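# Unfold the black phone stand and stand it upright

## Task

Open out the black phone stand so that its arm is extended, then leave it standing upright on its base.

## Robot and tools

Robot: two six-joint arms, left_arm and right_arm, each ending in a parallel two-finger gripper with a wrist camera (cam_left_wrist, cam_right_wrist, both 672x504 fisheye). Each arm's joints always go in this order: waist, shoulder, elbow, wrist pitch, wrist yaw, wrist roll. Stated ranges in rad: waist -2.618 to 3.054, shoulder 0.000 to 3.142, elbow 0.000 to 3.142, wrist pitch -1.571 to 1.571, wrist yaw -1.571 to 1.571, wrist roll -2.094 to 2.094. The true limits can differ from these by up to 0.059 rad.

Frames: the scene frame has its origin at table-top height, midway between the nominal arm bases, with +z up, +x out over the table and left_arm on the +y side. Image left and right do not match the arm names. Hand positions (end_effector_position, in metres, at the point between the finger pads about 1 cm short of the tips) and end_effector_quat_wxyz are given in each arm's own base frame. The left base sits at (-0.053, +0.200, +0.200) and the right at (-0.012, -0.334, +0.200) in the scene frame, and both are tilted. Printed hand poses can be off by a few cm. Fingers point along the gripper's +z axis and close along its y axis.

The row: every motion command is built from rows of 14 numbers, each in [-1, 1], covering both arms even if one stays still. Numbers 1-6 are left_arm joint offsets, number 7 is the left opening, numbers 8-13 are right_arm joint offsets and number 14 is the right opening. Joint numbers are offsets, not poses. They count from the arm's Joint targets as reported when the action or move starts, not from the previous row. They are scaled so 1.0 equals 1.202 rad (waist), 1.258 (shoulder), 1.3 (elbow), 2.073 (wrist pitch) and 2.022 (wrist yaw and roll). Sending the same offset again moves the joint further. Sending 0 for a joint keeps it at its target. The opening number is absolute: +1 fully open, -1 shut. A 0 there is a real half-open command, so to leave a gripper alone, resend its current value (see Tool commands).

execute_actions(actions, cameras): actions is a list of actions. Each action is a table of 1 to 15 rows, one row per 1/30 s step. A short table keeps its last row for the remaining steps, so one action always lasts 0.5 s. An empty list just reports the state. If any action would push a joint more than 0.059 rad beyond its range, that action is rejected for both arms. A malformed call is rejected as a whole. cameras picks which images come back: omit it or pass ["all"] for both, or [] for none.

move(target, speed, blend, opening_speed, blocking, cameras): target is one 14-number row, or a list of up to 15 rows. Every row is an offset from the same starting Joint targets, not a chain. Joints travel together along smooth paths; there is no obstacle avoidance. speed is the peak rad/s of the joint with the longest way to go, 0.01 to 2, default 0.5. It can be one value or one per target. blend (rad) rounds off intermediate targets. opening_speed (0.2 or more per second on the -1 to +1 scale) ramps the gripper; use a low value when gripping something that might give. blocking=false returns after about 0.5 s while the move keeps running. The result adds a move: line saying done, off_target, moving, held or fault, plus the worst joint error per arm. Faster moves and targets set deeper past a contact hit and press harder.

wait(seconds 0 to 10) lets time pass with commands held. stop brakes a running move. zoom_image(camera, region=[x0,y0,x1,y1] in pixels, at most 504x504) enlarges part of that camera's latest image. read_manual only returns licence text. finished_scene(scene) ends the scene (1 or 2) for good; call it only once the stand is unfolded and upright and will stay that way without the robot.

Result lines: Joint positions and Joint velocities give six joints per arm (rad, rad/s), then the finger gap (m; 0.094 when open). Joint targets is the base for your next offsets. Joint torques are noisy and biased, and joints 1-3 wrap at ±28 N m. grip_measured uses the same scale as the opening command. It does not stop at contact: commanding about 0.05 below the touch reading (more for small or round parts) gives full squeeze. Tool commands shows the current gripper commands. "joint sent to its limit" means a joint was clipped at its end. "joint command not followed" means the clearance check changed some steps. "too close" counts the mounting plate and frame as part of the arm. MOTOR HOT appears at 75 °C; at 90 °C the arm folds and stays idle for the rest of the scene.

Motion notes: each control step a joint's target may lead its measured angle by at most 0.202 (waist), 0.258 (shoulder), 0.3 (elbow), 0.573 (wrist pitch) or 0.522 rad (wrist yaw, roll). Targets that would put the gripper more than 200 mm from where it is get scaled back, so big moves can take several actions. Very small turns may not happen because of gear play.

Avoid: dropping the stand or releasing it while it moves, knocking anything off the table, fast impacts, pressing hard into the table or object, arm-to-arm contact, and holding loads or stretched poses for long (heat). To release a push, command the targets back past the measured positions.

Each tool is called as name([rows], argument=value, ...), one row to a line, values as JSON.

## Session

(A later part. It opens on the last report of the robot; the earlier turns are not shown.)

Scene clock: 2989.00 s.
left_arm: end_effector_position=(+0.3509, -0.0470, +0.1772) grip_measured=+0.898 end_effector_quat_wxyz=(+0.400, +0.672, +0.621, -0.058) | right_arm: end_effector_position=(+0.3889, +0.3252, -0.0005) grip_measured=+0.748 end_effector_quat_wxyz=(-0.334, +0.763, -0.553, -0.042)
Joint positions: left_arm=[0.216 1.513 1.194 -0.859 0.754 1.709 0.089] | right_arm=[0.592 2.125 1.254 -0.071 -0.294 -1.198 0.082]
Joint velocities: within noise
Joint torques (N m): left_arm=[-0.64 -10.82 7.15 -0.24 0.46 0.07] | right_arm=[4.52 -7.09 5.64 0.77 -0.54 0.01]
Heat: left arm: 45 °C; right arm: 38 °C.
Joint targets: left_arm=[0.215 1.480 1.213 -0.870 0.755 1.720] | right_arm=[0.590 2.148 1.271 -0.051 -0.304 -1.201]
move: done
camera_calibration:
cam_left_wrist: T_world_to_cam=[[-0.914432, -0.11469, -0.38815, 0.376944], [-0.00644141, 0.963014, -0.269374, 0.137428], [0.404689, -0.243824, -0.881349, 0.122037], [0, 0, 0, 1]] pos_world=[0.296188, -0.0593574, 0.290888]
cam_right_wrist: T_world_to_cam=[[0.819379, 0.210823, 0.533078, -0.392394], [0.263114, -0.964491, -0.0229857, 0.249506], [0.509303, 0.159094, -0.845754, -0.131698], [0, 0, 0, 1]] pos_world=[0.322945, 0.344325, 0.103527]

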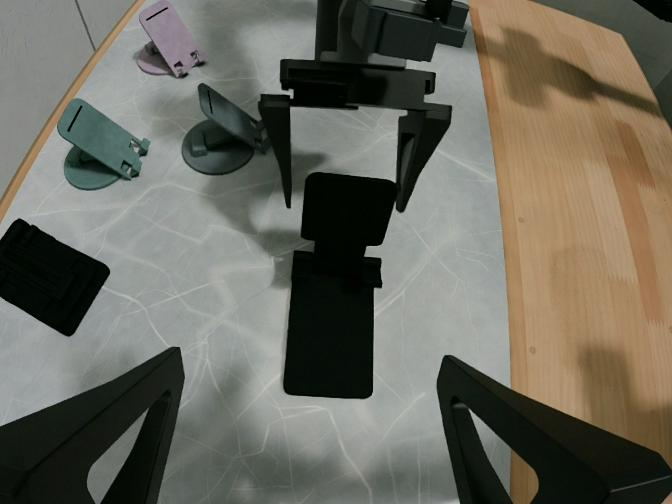

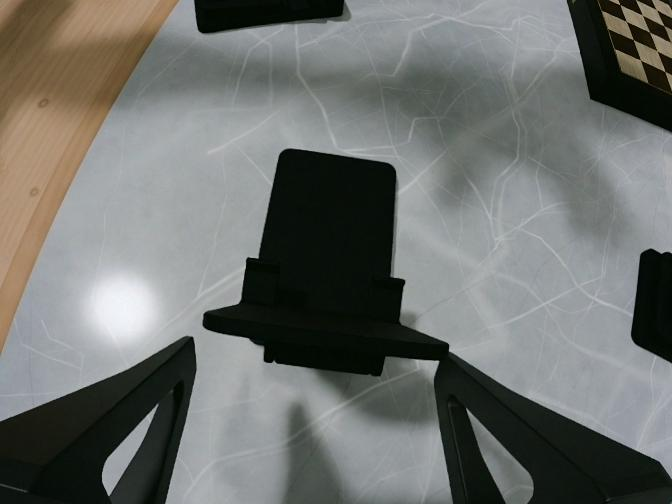

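move(target=[0,0,0,0,0,0,0.9, -0.0374,-0.19,-0.0769,-0.058,-0.0148,-0.01,0.85], speed=0.2)

zoom_image(camera="cam_left_wrist", region=[240, 80, 440, 420])

zoom_image(camera="cam_right_wrist", region=[180, 100, 480, 440])

Scene clock: 3004.13 s.
left_arm: end_effector_position=(+0.3509, -0.0470, +0.1772) grip_measured=+0.898 end_effector_quat_wxyz=(+0.400, +0.672, +0.621, -0.058) | right_arm: end_effector_position=(+0.3848, +0.2999, +0.0554) grip_measured=+0.848 end_effector_quat_wxyz=(-0.359, +0.751, -0.554, -0.029)
Joint positions: left_arm=[0.216 1.513 1.194 -0.859 0.754 1.709 0.089] | right_arm=[0.55 1.933 1.182 -0.139 -0.306 -1.211 0.087]
Joint velocities: within noise
Joint torques (N m): left_arm=[-0.65 -10.82 7.15 -0.24 0.47 0.07] | right_arm=[3.73 -10.14 3.75 0.34 -0.75 -0.07]
Heat: left arm: 45 °C; right arm: 38 °C.
Joint targets: left_arm=[0.215 1.480 1.213 -0.870 0.755 1.720] | right_arm=[0.545 1.909 1.171 -0.172 -0.334 -1.221]
move: done
camera_calibration:
cam_left_wrist: T_world_to_cam=[[-0.914432, -0.11469, -0.38815, 0.376944], [-0.00644141, 0.963014, -0.269374, 0.137428], [0.404689, -0.243824, -0.881349, 0.122037], [0, 0, 0, 1]] pos_world=[0.296188, -0.0593574, 0.290888]
cam_right_wrist: T_world_to_cam=[[0.799125, 0.171705, 0.576121, -0.396357], [0.239296, -0.970002, -0.0428263, 0.239302], [0.551485, 0.172087, -0.816241, -0.100071], [0, 0, 0, 1]] pos_world=[0.314663, 0.317401, 0.156916]

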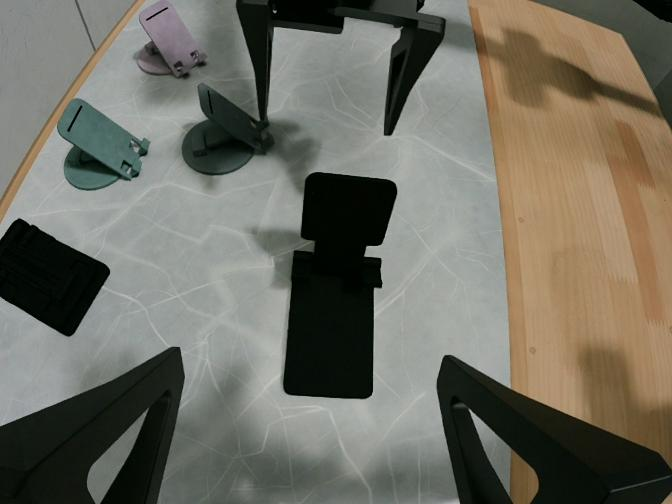

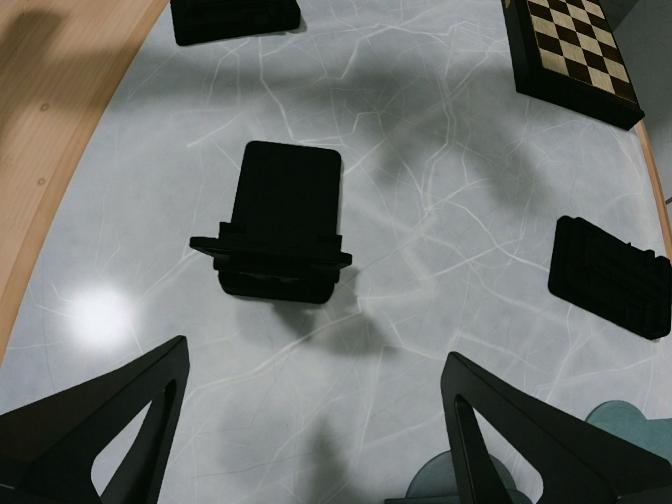

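Scaled by 1.482 from the camera's 672x504 image, which has a finer 960x720 frame.

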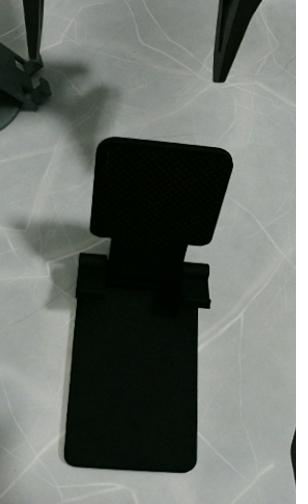

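Scaled by 1.482 from the camera's 672x504 image, which has a finer 960x720 frame.

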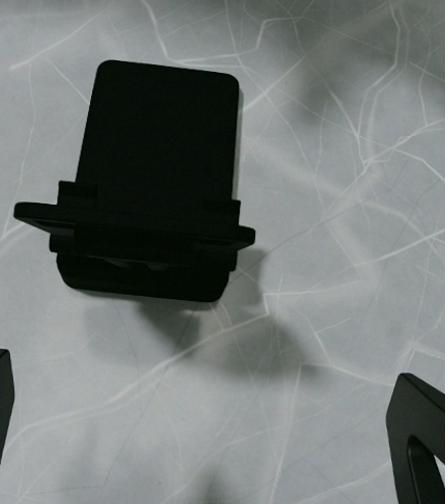

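move(target=[-0.3016,0.0556,0,0.0217,-0.2955,-0.93,0.9, -0.1872,0.2393,-0.0177,0.165,-0.2997,-0.0687,0.85], speed=0.6)

move(target=[-0.3016,0.0556,0,0.0217,-0.2955,-0.93,0.9, 0,0,0,0,0,0,0.85], speed=0.6)

Scene clock: 3099.00 s.
left_arm: end_effector_position=(+0.3470, -0.0753, +0.1312) grip_measured=+0.898 end_effector_quat_wxyz=(+0.180, +0.004, +0.978, -0.108) | right_arm: end_effector_position=(+0.3945, +0.2819, +0.0162) grip_measured=+0.848 end_effector_quat_wxyz=(-0.468, +0.727, -0.456, -0.211)
Joint positions: left_arm=[-0.134 1.529 1.194 -0.844 0.165 -0.16 0.089] | right_arm=[0.324 2.185 1.153 0.151 -0.909 -1.35 0.087]
Joint velocities: within noise
Joint torques (N m): left_arm=[-2.81 -6.26 7.2 0.1 0.16 -0.06] | right_arm=[3.47 -6.97 2.28 0.67 -0.95 -0.07]
Heat: left arm: 45 °C; right arm: 38 °C.
Joint targets: left_arm=[-0.148 1.550 1.213 -0.825 0.158 -0.161] | right_arm=[0.320 2.210 1.148 0.171 -0.940 -1.360]
move: done
camera_calibration:
cam_left_wrist: T_world_to_cam=[[0.00275917, -0.959412, 0.281995, -0.117548], [-0.998188, 0.0143099, 0.0584525, 0.381943], [-0.0601154, -0.281645, -0.957634, 0.244579], [0, 0, 0, 1]] pos_world=[0.396278, -0.0493581, 0.245039]
cam_right_wrist: T_world_to_cam=[[0.807823, 0.146939, 0.570816, -0.374795], [0.442466, -0.790989, -0.422565, 0.093414], [0.389418, 0.593924, -0.703994, -0.19113], [0, 0, 0, 1]] pos_world=[0.335865, 0.242478, 0.118858]

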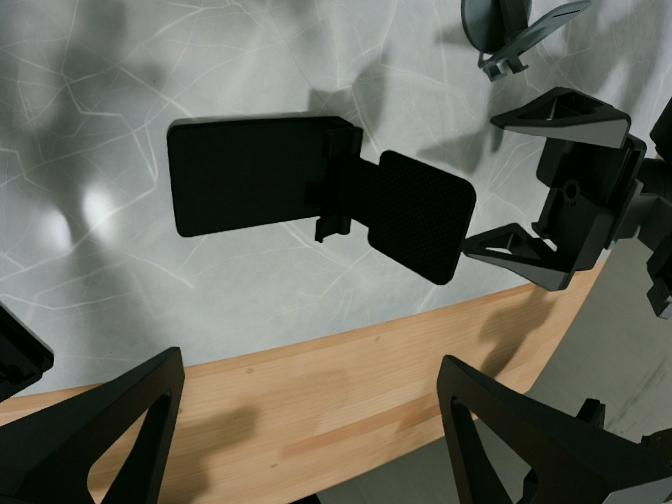

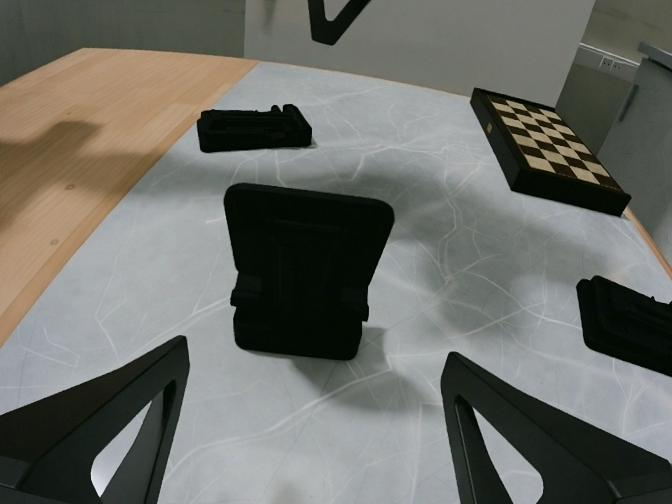

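Scene clock: 3102.97 s.
left_arm: end_effector_position=(+0.3535, -0.1073, +0.1243) grip_measured=+0.898 end_effector_quat_wxyz=(-0.250, +0.696, -0.664, +0.113) | right_arm: end_effector_position=(+0.3947, +0.2820, +0.0164) grip_measured=+0.848 end_effector_quat_wxyz=(-0.468, +0.727, -0.455, -0.210)
Joint positions: left_arm=[-0.495 1.599 1.194 -0.788 -0.418 -2.031 0.089] | right_arm=[0.324 2.185 1.153 0.153 -0.909 -1.35 0.087]
Joint velocities: within noise
Joint torques (N m): left_arm=[-4.01 -5.75 7.25 0.16 -0.22 -0.08] | right_arm=[3.47 -6.95 2.28 0.67 -0.95 -0.07]
Heat: left arm: 44 °C; right arm: 38 °C.
Joint targets: left_arm=[-0.510 1.620 1.213 -0.780 -0.440 -2.041] | right_arm=[0.320 2.210 1.148 0.171 -0.940 -1.360]
move: done
camera_calibration:
cam_left_wrist: T_world_to_cam=[[0.832082, 0.0533295, 0.552082, -0.364326], [-0.0762854, -0.974904, 0.209148, -0.0614704], [0.549381, -0.216144, -0.807132, 0.00224781], [0, 0, 0, 1]] pos_world=[0.297225, -0.0400126, 0.215809]
cam_right_wrist: T_world_to_cam=[[0.806992, 0.14666, 0.572062, -0.374682], [0.44308, -0.790782, -0.422307, 0.0931476], [0.390441, 0.594268, -0.703137, -0.19164], [0, 0, 0, 1]] pos_world=[0.335917, 0.242495, 0.118929]

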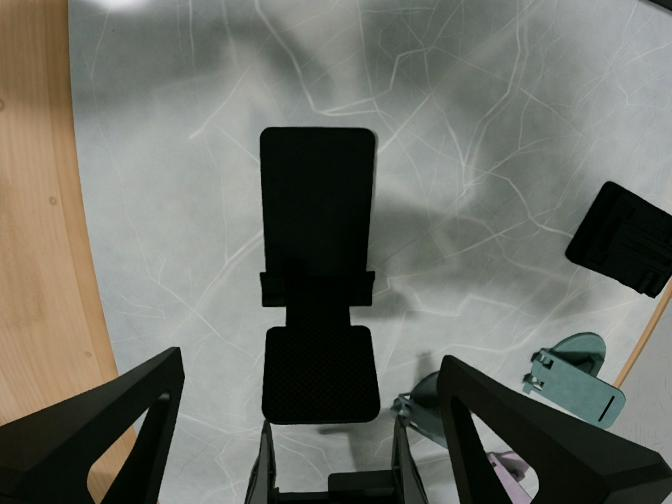

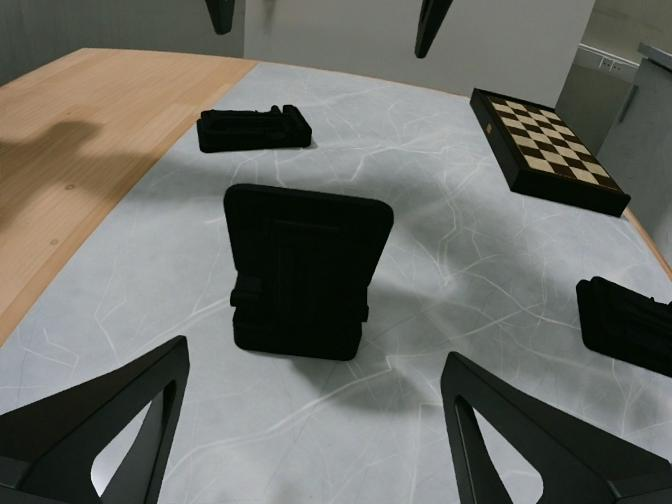

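move(target=[0.0957,0.2266,-0.0377,0.1756,0.0124,0.0351,0.9, 0,0,0,0,0,0,0.85], speed=0.25)

Scene clock: 3134.33 s.
left_arm: end_effector_position=(+0.4186, -0.0939, +0.0425) grip_measured=+0.898 end_effector_quat_wxyz=(-0.266, +0.713, -0.638, +0.118) | right_arm: end_effector_position=(+0.3947, +0.2820, +0.0164) grip_measured=+0.848 end_effector_quat_wxyz=(-0.468, +0.727, -0.455, -0.210)
Joint positions: left_arm=[-0.392 1.883 1.168 -0.425 -0.417 -1.98 0.089] | right_arm=[0.324 2.185 1.153 0.153 -0.909 -1.35 0.087]
Joint velocities: within noise
Joint torques (N m): left_arm=[-3.36 -7.02 3.95 0.18 0.01 0.07] | right_arm=[3.47 -6.97 2.29 0.67 -0.95 -0.07]
Heat: left arm: 40 °C; right arm: 36 °C.
Joint targets: left_arm=[-0.395 1.905 1.164 -0.416 -0.415 -1.970] | right_arm=[0.320 2.210 1.148 0.171 -0.940 -1.360]
move: done
camera_calibration:
cam_left_wrist: T_world_to_cam=[[0.806373, 0.101652, 0.582606, -0.360094], [-0.0257729, -0.978142, 0.206336, -0.0476415], [0.590846, -0.181399, -0.786127, -0.111579], [0, 0, 0, 1]] pos_world=[0.355068, -0.0302362, 0.131908]
cam_right_wrist: T_world_to_cam=[[0.806992, 0.14666, 0.572062, -0.374682], [0.44308, -0.790782, -0.422307, 0.0931476], [0.390441, 0.594268, -0.703137, -0.19164], [0, 0, 0, 1]] pos_world=[0.335917, 0.242495, 0.118929]

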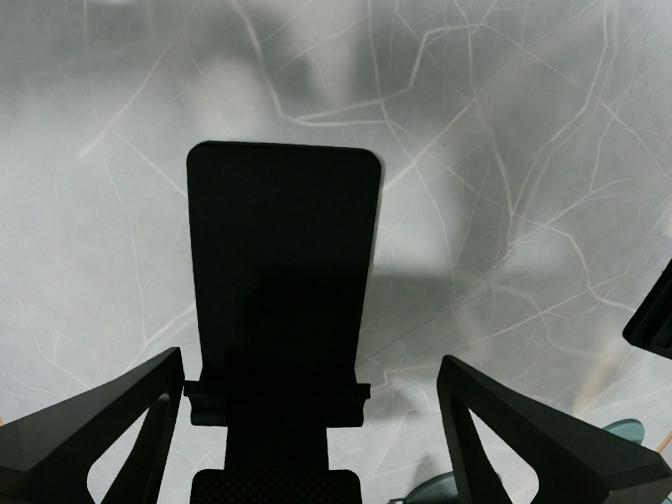

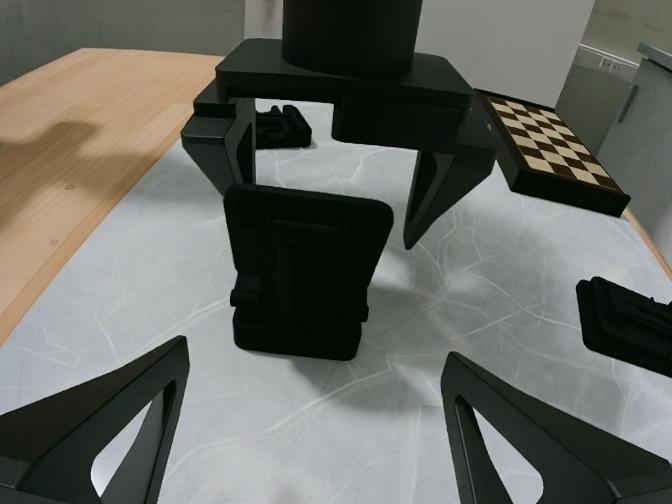

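move(target=[0.0283,0.0461,-0.0162,0.0309,0.0163,0.0114,0.9, 0,0,0,0,0,0,0.85], speed=0.15)

Scene clock: 3160.03 s.
left_arm: end_effector_position=(+0.4218, -0.0857, +0.0169) grip_measured=+0.898 end_effector_quat_wxyz=(-0.252, +0.716, -0.641, +0.111) | right_arm: end_effector_position=(+0.3947, +0.2820, +0.0164) grip_measured=+0.848 end_effector_quat_wxyz=(-0.468, +0.727, -0.455, -0.210)
Joint positions: left_arm=[-0.358 1.94 1.146 -0.36 -0.383 -1.957 0.089] | right_arm=[0.324 2.185 1.153 0.153 -0.909 -1.35 0.087]
Joint velocities: within noise
Joint torques (N m): left_arm=[-3.33 -7.02 3.54 0.15 0.02 0.07] | right_arm=[3.47 -6.95 2.29 0.66 -0.95 -0.07]
Heat: left arm: 41 °C; right arm: 36 °C.
Joint targets: left_arm=[-0.361 1.963 1.143 -0.352 -0.382 -1.947] | right_arm=[0.320 2.210 1.148 0.171 -0.940 -1.360]
move: done
camera_calibration:
cam_left_wrist: T_world_to_cam=[[0.82299, 0.109033, 0.557493, -0.354563], [-0.019024, -0.975566, 0.218882, -0.0371462], [0.567737, -0.190744, -0.800807, -0.122996], [0, 0, 0, 1]] pos_world=[0.360925, -0.0210402, 0.107301]
cam_right_wrist: T_world_to_cam=[[0.806992, 0.14666, 0.572062, -0.374682], [0.44308, -0.790782, -0.422307, 0.0931476], [0.390441, 0.594268, -0.703137, -0.19164], [0, 0, 0, 1]] pos_world=[0.335917, 0.242495, 0.118929]

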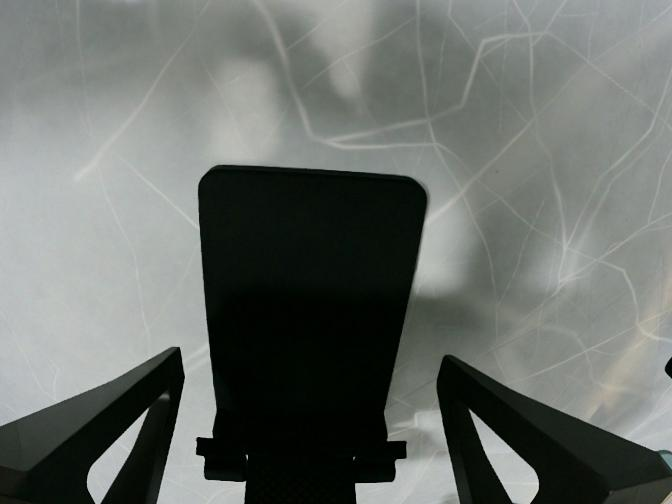

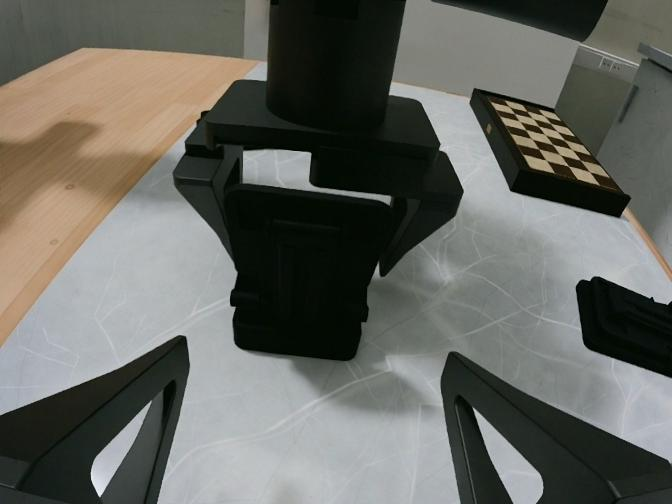

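move(target=[0.0145,0.0385,0.0045,0.0235,0.0035,0.008,0.9, 0,0,0,0,0,0,0.85], speed=0.08)

zoom_image(camera="cam_left_wrist", region=[120, 120, 520, 504])

zoom_image(camera="cam_right_wrist", region=[120, 60, 500, 400])

Scene clock: 3166.87 s.
left_arm: end_effector_position=(+0.4277, -0.0819, +0.0017) grip_measured=+0.898 end_effector_quat_wxyz=(-0.251, +0.716, -0.642, +0.109) | right_arm: end_effector_position=(+0.3947, +0.2820, +0.0164) grip_measured=+0.848 end_effector_quat_wxyz=(-0.468, +0.727, -0.455, -0.210)
Joint positions: left_arm=[-0.343 1.987 1.146 -0.313 -0.377 -1.942 0.089] | right_arm=[0.324 2.185 1.153 0.153 -0.909 -1.35 0.087]
Joint velocities: within noise
Joint torques (N m): left_arm=[-3.29 -6.98 3.81 0.14 0.03 0.07] | right_arm=[3.47 -6.95 2.29 0.66 -0.95 -0.07]
Heat: left arm: 41 °C; right arm: 36 °C.
Joint targets: left_arm=[-0.344 2.012 1.148 -0.303 -0.375 -1.931] | right_arm=[0.320 2.210 1.148 0.171 -0.940 -1.360]
move: done
camera_calibration:
cam_left_wrist: T_world_to_cam=[[0.825945, 0.107723, 0.553363, -0.352655], [-0.0180393, -0.976021, 0.216928, -0.0304796], [0.563462, -0.189153, -0.804196, -0.135821], [0, 0, 0, 1]] pos_world=[0.367254, -0.0174504, 0.0925313]
cam_right_wrist: T_world_to_cam=[[0.806992, 0.14666, 0.572062, -0.374682], [0.44308, -0.790782, -0.422307, 0.0931476], [0.390441, 0.594268, -0.703137, -0.19164], [0, 0, 0, 1]] pos_world=[0.335917, 0.242495, 0.118929]

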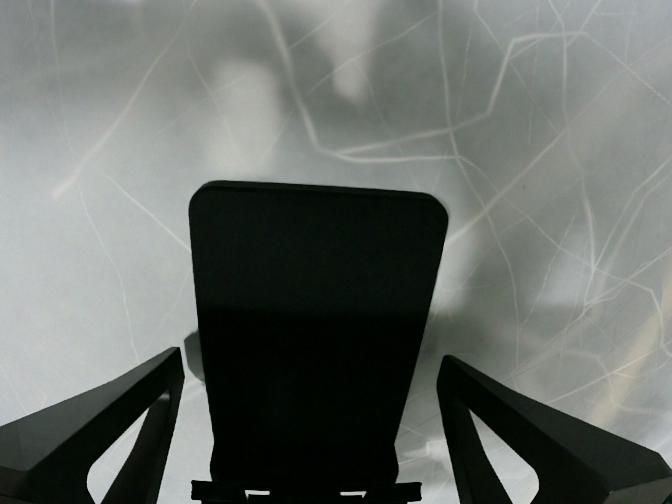

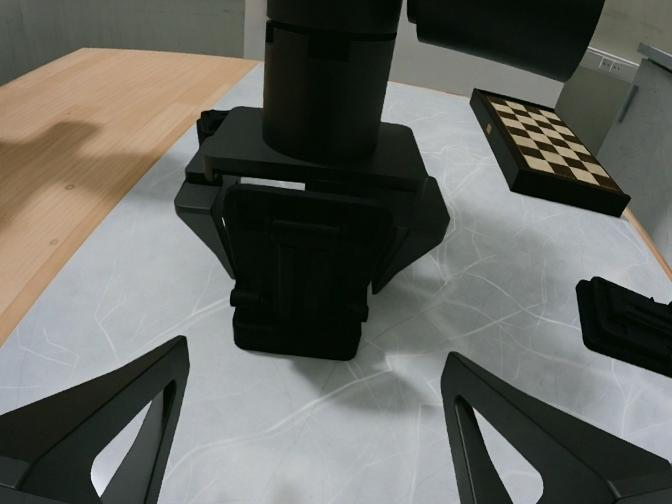

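Scaled by 1.260 from the camera's 672x504 image, which has a finer 960x720 frame.

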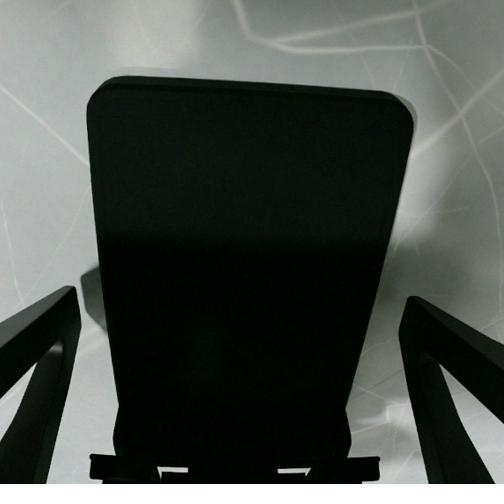

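Scaled by 1.326 from the camera's 672x504 image, which has a finer 960x720 frame.

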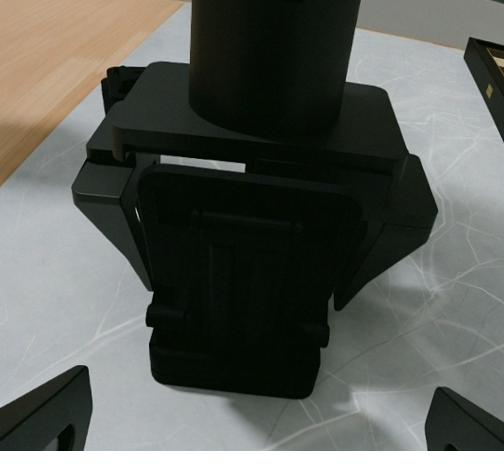

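move(target=[0.005,0.016,0.001,0.009,0.0015,0.003,0.9, 0,0,0,0,0,0,0.85], speed=0.06, cameras=["cam_left_wrist"])

zoom_image(camera="cam_left_wrist", region=[120, 250, 520, 504])

Scene clock: 3178.57 s.
left_arm: end_effector_position=(+0.4290, -0.0809, -0.0035) grip_measured=+0.898 end_effector_quat_wxyz=(-0.250, +0.716, -0.643, +0.108) | right_arm: end_effector_position=(+0.3947, +0.2820, +0.0164) grip_measured=+0.848 end_effector_quat_wxyz=(-0.468, +0.727, -0.455, -0.210)
Joint positions: left_arm=[-0.338 2.003 1.146 -0.299 -0.374 -1.936 0.089] | right_arm=[0.324 2.185 1.153 0.153 -0.909 -1.35 0.087]
Joint velocities: within noise
Joint torques (N m): left_arm=[-3.17 -6.65 3.82 0.2 0.03 0.07] | right_arm=[3.47 -6.95 2.29 0.67 -0.95 -0.07]
Heat: left arm: 40 °C; right arm: 36 °C.
Joint targets: left_arm=[-0.338 2.032 1.150 -0.285 -0.372 -1.925] | right_arm=[0.320 2.210 1.148 0.171 -0.940 -1.360]
move: done
camera_calibration:
cam_left_wrist: T_world_to_cam=[[0.828203, 0.105747, 0.550362, -0.352174], [-0.0190469, -0.976158, 0.216222, -0.0278591], [0.560105, -0.189558, -0.806443, -0.139143], [0, 0, 0, 1]] pos_world=[0.369076, -0.0163294, 0.087636]
Images, in order (width x height): cam_left_wrist 672x504.

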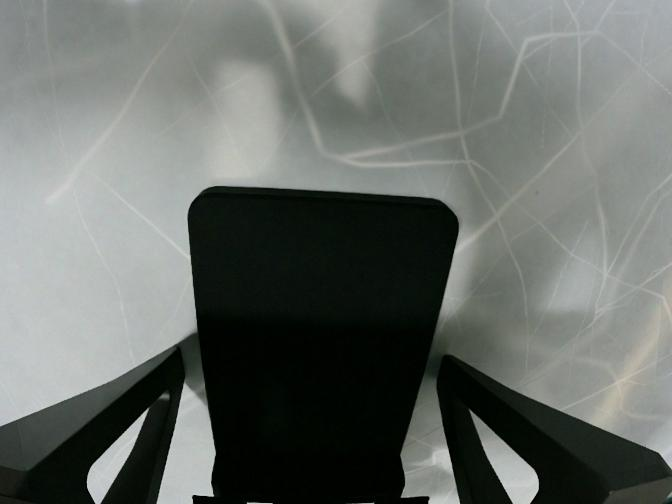

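Scaled by 1.260 from the camera's 672x504 image, which has a finer 960x720 frame.

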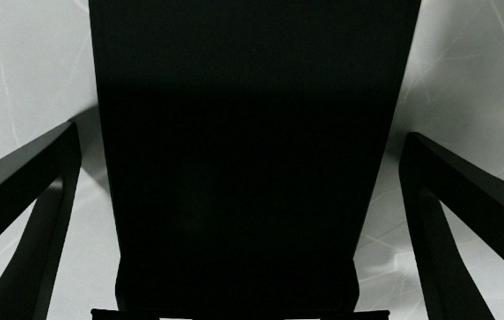

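move(target=[0,0,0,0,0,0,0.4, 0,0,0,0,0,0,0.85], opening_speed=0.3)

zoom_image(camera="cam_left_wrist", region=[120, 250, 520, 504])

Scene clock: 3184.80 s.
left_arm: end_effector_position=(+0.4289, -0.0816, -0.0038) grip_measured=+0.501 end_effector_quat_wxyz=(-0.248, +0.715, -0.644, +0.108) | right_arm: end_effector_position=(+0.3947, +0.2820, +0.0164) grip_measured=+0.848 end_effector_quat_wxyz=(-0.468, +0.727, -0.455, -0.210)
Joint positions: left_arm=[-0.338 2.003 1.146 -0.299 -0.369 -1.934 0.071] | right_arm=[0.324 2.185 1.153 0.153 -0.909 -1.35 0.087]
Joint velocities: within noise
Joint torques (N m): left_arm=[-3.17 -6.65 3.82 0.19 -0.01 0.06] | right_arm=[3.48 -6.95 2.28 0.66 -0.95 -0.07]
Heat: left arm: 40 °C; right arm: 36 °C.
Joint targets: left_arm=[-0.338 2.032 1.150 -0.285 -0.372 -1.925] | right_arm=[0.320 2.210 1.148 0.171 -0.940 -1.360]
move: done
camera_calibration:
cam_left_wrist: T_world_to_cam=[[0.829487, 0.104905, 0.548586, -0.352454], [-0.0217586, -0.975388, 0.219421, -0.0273076], [0.558102, -0.193944, -0.806789, -0.138929], [0, 0, 0, 1]] pos_world=[0.369298, -0.0166057, 0.0872571]
cam_right_wrist: T_world_to_cam=[[0.806992, 0.14666, 0.572062, -0.374682], [0.44308, -0.790782, -0.422307, 0.0931476], [0.390441, 0.594268, -0.703137, -0.19164], [0, 0, 0, 1]] pos_world=[0.335917, 0.242495, 0.118929]

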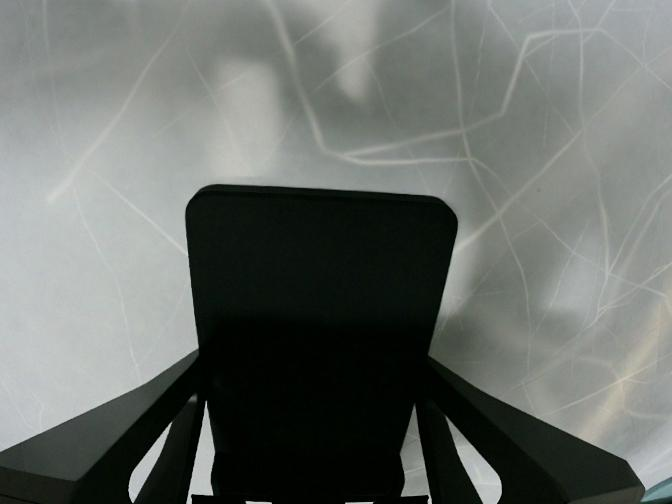

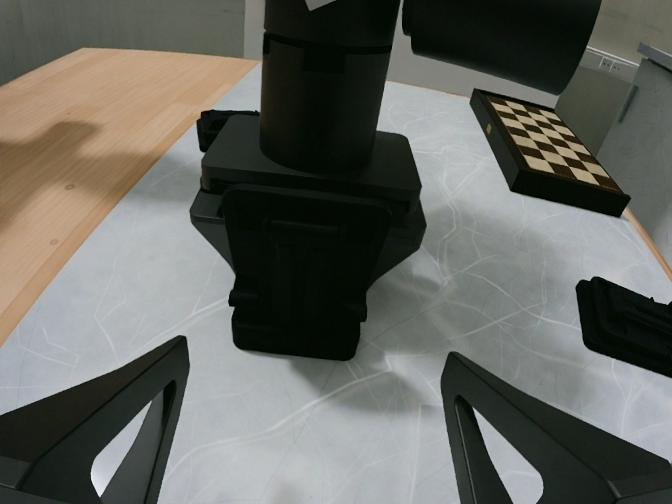

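Scaled by 1.260 from the camera's 672x504 image, which has a finer 960x720 frame.

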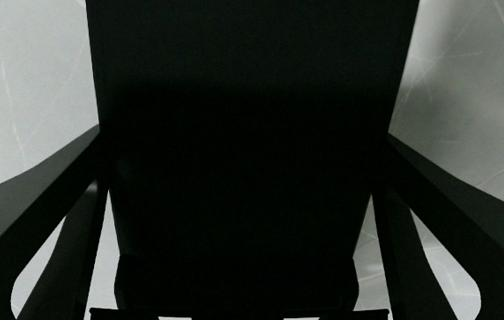

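move(target=[0,0,0,0,0,0,0.4, 0.0972,0.0857,0.0576,0.0585,0.0346,0.0589,0.85], speed=0.2, cameras=["cam_right_wrist"])

zoom_image(camera="cam_right_wrist", region=[120, 120, 520, 504])

Scene clock: 3209.73 s.
left_arm: end_effector_position=(+0.4289, -0.0816, -0.0038) grip_measured=+0.501 end_effector_quat_wxyz=(-0.248, +0.715, -0.644, +0.108) | right_arm: end_effector_position=(+0.3912, +0.3240, -0.0060) grip_measured=+0.848 end_effector_quat_wxyz=(-0.466, +0.729, -0.449, -0.223)
Joint positions: left_arm=[-0.338 2.003 1.146 -0.299 -0.369 -1.934 0.071] | right_arm=[0.418 2.292 1.208 0.271 -0.872 -1.254 0.087]
Joint velocities: within noise
Joint torques (N m): left_arm=[-3.18 -6.67 3.82 0.19 -0.01 0.05] | right_arm=[5.86 -7.09 4.1 0.82 -0.54 0.07]
Heat: left arm: 40 °C; right arm: 36 °C.
Joint targets: left_arm=[-0.338 2.032 1.150 -0.285 -0.372 -1.925] | right_arm=[0.437 2.318 1.223 0.292 -0.870 -1.241]
move: done
camera_calibration:
cam_right_wrist: T_world_to_cam=[[0.810835, 0.160981, 0.562701, -0.371409], [0.455991, -0.776471, -0.434931, 0.10872], [0.366906, 0.609243, -0.702996, -0.226642], [0, 0, 0, 1]] pos_world=[0.334732, 0.282288, 0.0969496]
Images, in order (width x height): cam_right_wrist 672x504.

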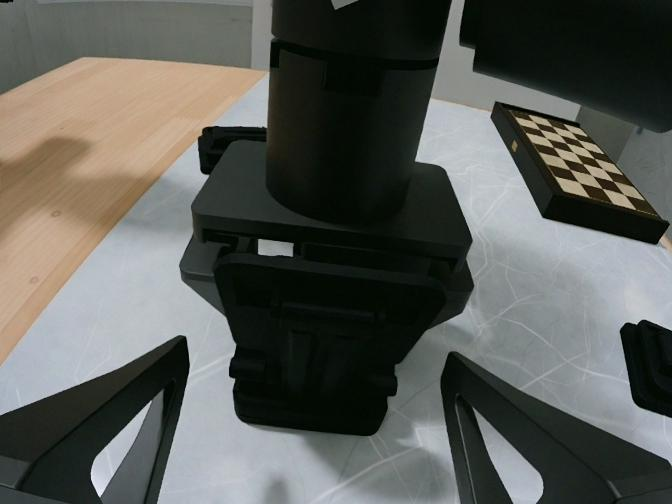

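Scaled by 1.260 from the camera's 672x504 image, which has a finer 960x720 frame.

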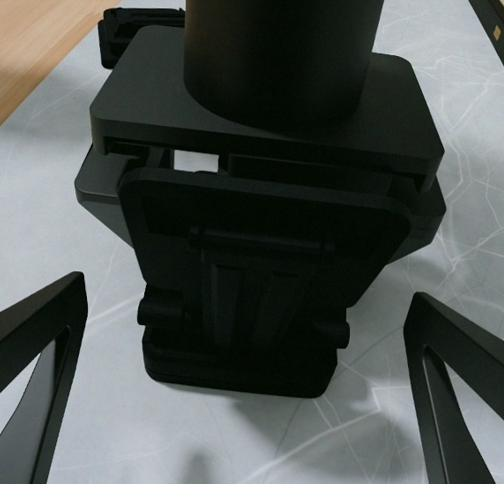

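move(target=[0,0,0,0,0,0,0.4, 0.0574,0.033,0.0438,0.0203,0.0237,0.0371,0.85], speed=0.12, cameras=["cam_right_wrist"])

zoom_image(camera="cam_right_wrist", region=[120, 120, 520, 504])

Scene clock: 3232.93 s.
left_arm: end_effector_position=(+0.4291, -0.0807, -0.0037) grip_measured=+0.501 end_effector_quat_wxyz=(-0.249, +0.716, -0.644, +0.108) | right_arm: end_effector_position=(+0.3928, +0.3535, -0.0075) grip_measured=+0.848 end_effector_quat_wxyz=(-0.467, +0.728, -0.451, -0.222)
Joint positions: left_arm=[-0.337 2.003 1.146 -0.299 -0.371 -1.934 0.071] | right_arm=[0.48 2.332 1.264 0.312 -0.825 -1.179 0.087]
Joint velocities: within noise
Joint torques (N m): left_arm=[-3.25 -6.67 3.82 0.19 -0.01 0.06] | right_arm=[6.82 -7.13 4.49 0.91 -0.53 0.07]
Heat: left arm: 40 °C; right arm: 36 °C.
Joint targets: left_arm=[-0.338 2.032 1.150 -0.285 -0.372 -1.925] | right_arm=[0.506 2.359 1.280 0.334 -0.822 -1.166]
move: done
camera_calibration:
cam_right_wrist: T_world_to_cam=[[0.811973, 0.155355, 0.56264, -0.375065], [0.451278, -0.778444, -0.436318, 0.132787], [0.370199, 0.608185, -0.702184, -0.247112], [0, 0, 0, 1]] pos_world=[0.336099, 0.311925, 0.0954457]
Images, in order (width x height): cam_right_wrist 672x504.

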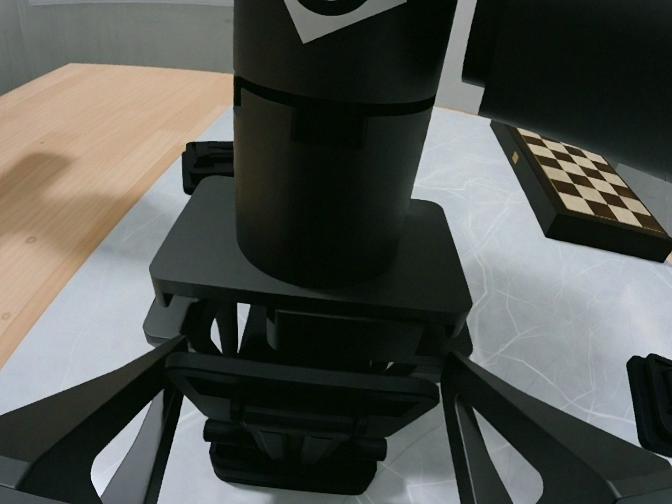

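Scaled by 1.260 from the camera's 672x504 image, which has a finer 960x720 frame.

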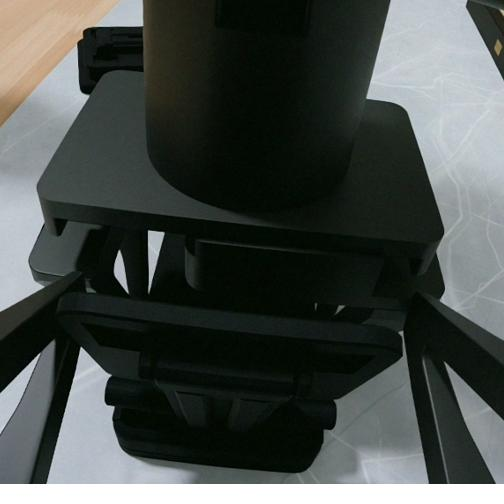

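move(target=[0,0,0,0,0,0,0.4, 0,0,0,0,0,0,0.22], opening_speed=0.4)

zoom_image(camera="cam_right_wrist", region=[120, 120, 520, 504])

Scene clock: 3245.57 s.
left_arm: end_effector_position=(+0.4300, -0.0795, -0.0031) grip_measured=+0.500 end_effector_quat_wxyz=(-0.251, +0.718, -0.640, +0.109) | right_arm: end_effector_position=(+0.3917, +0.3542, -0.0085) grip_measured=+0.323 end_effector_quat_wxyz=(-0.465, +0.725, -0.455, -0.227)
Joint positions: left_arm=[-0.335 2.003 1.146 -0.296 -0.375 -1.939 0.07] | right_arm=[0.482 2.335 1.264 0.314 -0.828 -1.165 0.062]
Joint velocities: within noise
Joint torques (N m): left_arm=[-3.33 -6.67 3.84 0.17 -0.02 0.1] | right_arm=[6.65 -7.41 4.45 0.9 -0.51 0.01]
Heat: left arm: 40 °C; right arm: 35 °C.
Joint targets: left_arm=[-0.338 2.032 1.150 -0.285 -0.372 -1.925] | right_arm=[0.506 2.359 1.280 0.334 -0.822 -1.166]
move: done
camera_calibration:
cam_left_wrist: T_world_to_cam=[[0.82529, 0.111591, 0.553574, -0.351562], [-0.0137724, -0.976012, 0.21728, -0.0288576], [0.564541, -0.186943, -0.803956, -0.140782], [0, 0, 0, 1]] pos_world=[0.369221, -0.0152525, 0.0877028]
cam_right_wrist: T_world_to_cam=[[0.820448, 0.151798, 0.551201, -0.375832], [0.442825, -0.77854, -0.444727, 0.136681], [0.361623, 0.608961, -0.705971, -0.244784], [0, 0, 0, 1]] pos_world=[0.336345, 0.312526, 0.0951349]

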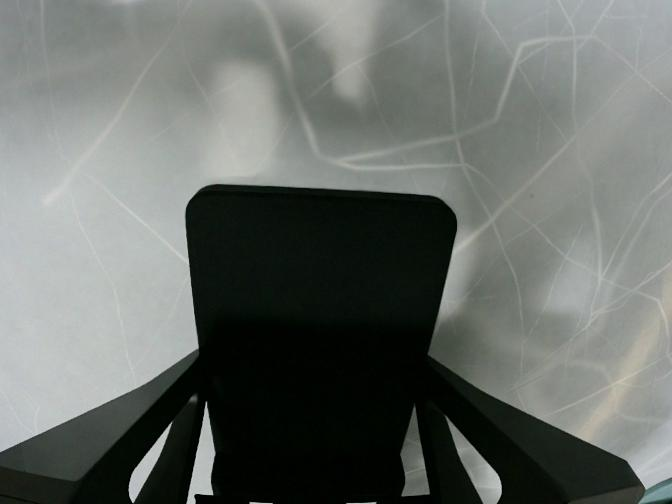

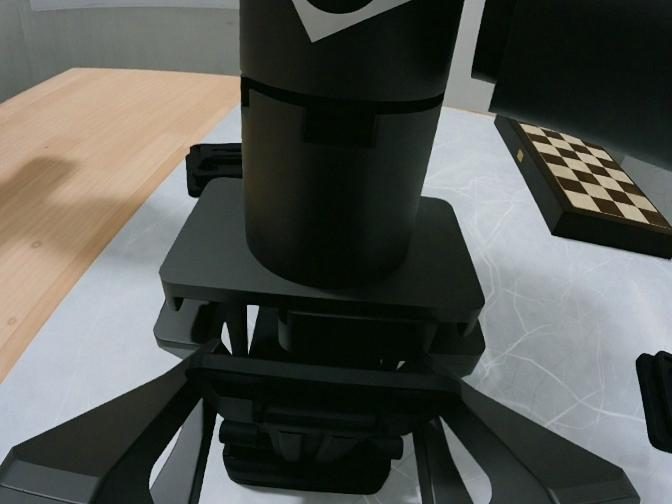

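Scaled by 1.260 from the camera's 672x504 image, which has a finer 960x720 frame.

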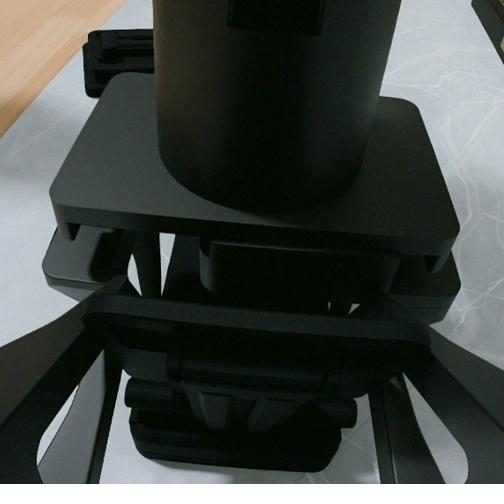

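move(target=[0,0,0,0,0,0,0.4, 0.005,-0.1105,-0.0523,-0.0178,0.002,0,0.22], speed=0.08)

zoom_image(camera="cam_right_wrist", region=[120, 200, 520, 504])

Scene clock: 3256.10 s.
left_arm: end_effector_position=(+0.4311, -0.0897, -0.0033) grip_measured=+0.500 end_effector_quat_wxyz=(-0.239, +0.710, -0.651, +0.121) | right_arm: end_effector_position=(+0.3884, +0.3463, -0.0035) grip_measured=+0.322 end_effector_quat_wxyz=(-0.459, +0.726, -0.468, -0.206)
Joint positions: left_arm=[-0.343 2.003 1.149 -0.287 -0.34 -1.925 0.07] | right_arm=[0.484 2.28 1.211 0.304 -0.777 -1.168 0.062]
Joint velocities: within noise
Joint torques (N m): left_arm=[-2.71 -6.69 3.62 0.11 -0.33 0.03] | right_arm=[6.86 -13.45 3.15 0.64 -1.04 0.01]
Heat: left arm: 40 °C; right arm: 37 °C.
Joint targets: left_arm=[-0.338 2.032 1.150 -0.285 -0.372 -1.925] | right_arm=[0.512 2.220 1.212 0.297 -0.818 -1.166]
move: off_target (right_arm); right_arm: the shoulder is farthest, 0.060 rad from its target
camera_calibration:
cam_left_wrist: T_world_to_cam=[[0.829914, 0.0987657, 0.549079, -0.354454], [-0.0463883, -0.96858, 0.244338, -0.0239321], [0.555959, -0.22825, -0.799257, -0.14348], [0, 0, 0, 1]] pos_world=[0.372825, -0.0209215, 0.0857936]
cam_right_wrist: T_world_to_cam=[[0.817958, 0.143134, 0.557187, -0.370723], [0.42189, -0.807705, -0.411851, 0.152529], [0.391093, 0.571948, -0.721056, -0.233962], [0, 0, 0, 1]] pos_world=[0.330386, 0.310076, 0.100682]

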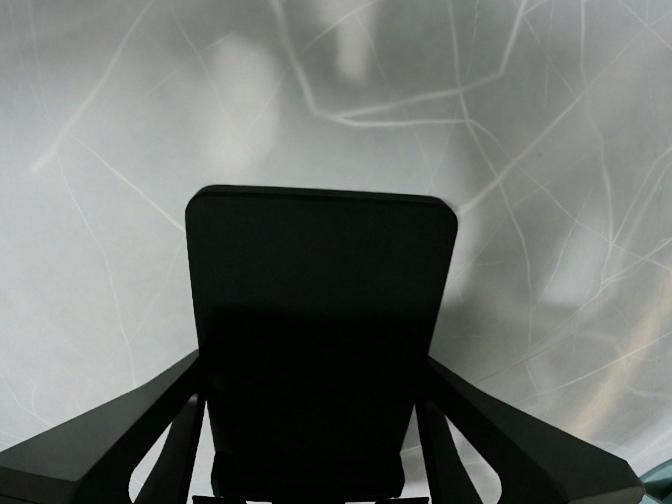

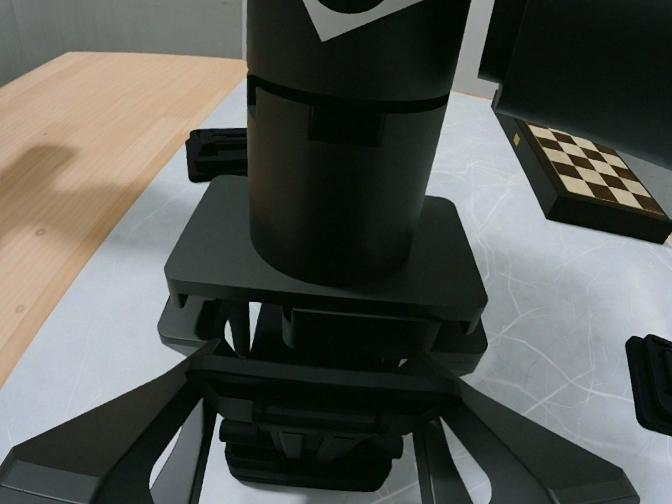

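Scaled by 1.260 from the camera's 672x504 image, which has a finer 960x720 frame.

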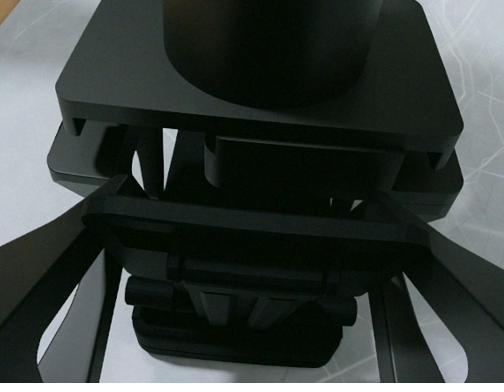

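move(target=[0,0.04,0,0,0,0,0.4, 0.004,-0.0715,-0.0438,-0.0145,0.0015,0,0.2], speed=0.08)

zoom_image(camera="cam_right_wrist", region=[120, 200, 520, 504])

Scene clock: 3270.90 s.
left_arm: end_effector_position=(+0.4316, -0.0990, -0.0026) grip_measured=+0.500 end_effector_quat_wxyz=(-0.230, +0.705, -0.658, +0.132) | right_arm: end_effector_position=(+0.3867, +0.3409, -0.0005) grip_measured=+0.322 end_effector_quat_wxyz=(-0.454, +0.728, -0.476, -0.194)
Joint positions: left_arm=[-0.354 2.001 1.151 -0.279 -0.317 -1.922 0.07] | right_arm=[0.484 2.246 1.184 0.291 -0.746 -1.172 0.062]
Joint velocities: within noise
Joint torques (N m): left_arm=[-3.49 -9.17 3.97 0.13 -0.03 -0.01] | right_arm=[4.9 -9.11 3.54 0.74 -0.65 -0.01]
Heat: left arm: 40 °C; right arm: 41 °C.
Joint targets: left_arm=[-0.356 1.997 1.154 -0.275 -0.324 -1.926] | right_arm=[0.489 2.242 1.188 0.296 -0.755 -1.168]
move: held (left_arm, right_arm; a check stopped the path); limits=held; left_arm: the shoulder is farthest, 0.081 rad from its target; right_arm: the shoulder is farthest, 0.116 rad from its target
joint command not followed: on one or more control steps a check withheld the commanded joint targets of the left arm, and it was not sent them on those steps.
cause: the commanded joint targets, or the way to them, would bring a part of the robot too close to another arm (this arm's wrist (the part past the wrist pitch) and the right arm's fingers, along the way the arms are being sent, or toward where that arm still pushes).
joint command not followed: on one or more control steps a check withheld the commanded joint targets of the right arm, and it was not sent them on those steps.
cause: the commanded joint targets, or the way to them, would bring a part of the robot too close to another arm (this arm's fingers and the left arm's wrist (the part past the wrist pitch), along the way the arms are being sent, or toward where that arm still pushes).
camera_calibration:
cam_left_wrist: T_world_to_cam=[[0.830757, 0.0915484, 0.549055, -0.355364], [-0.0693048, -0.961695, 0.265214, -0.0224529], [0.552303, -0.258381, -0.792591, -0.146688], [0, 0, 0, 1]] pos_world=[0.374681, -0.0269614, 0.0848049]
cam_right_wrist: T_world_to_cam=[[0.81682, 0.139873, 0.559679, -0.368637], [0.408584, -0.825164, -0.390082, 0.161264], [0.407265, 0.547303, -0.73116, -0.225868], [0, 0, 0, 1]] pos_world=[0.327209, 0.30825, 0.104079]

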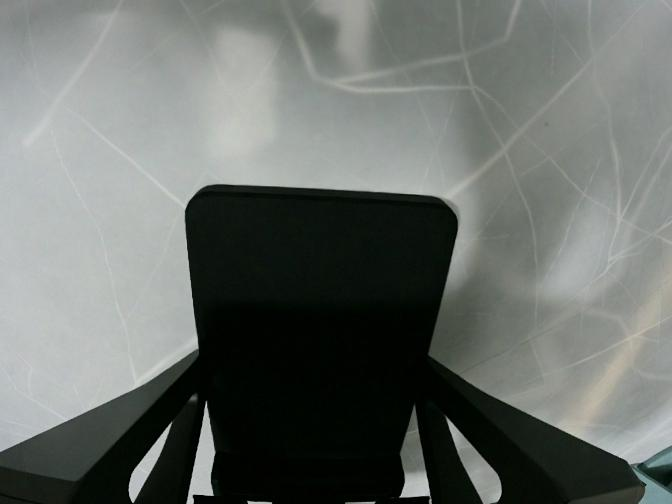

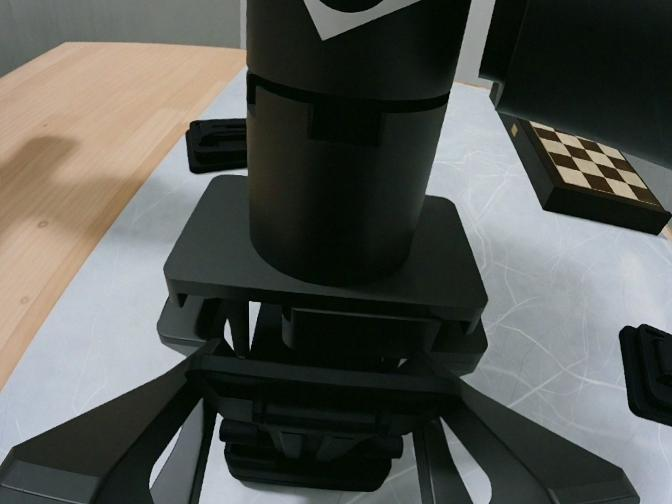

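Scaled by 1.260 from the camera's 672x504 image, which has a finer 960x720 frame.

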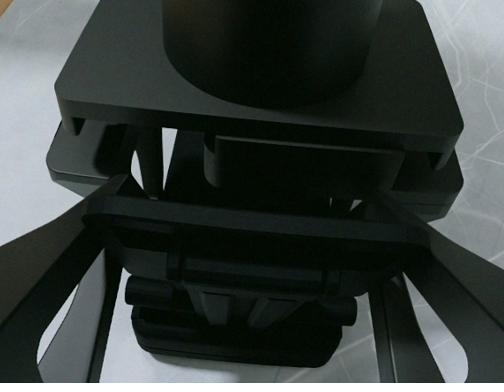

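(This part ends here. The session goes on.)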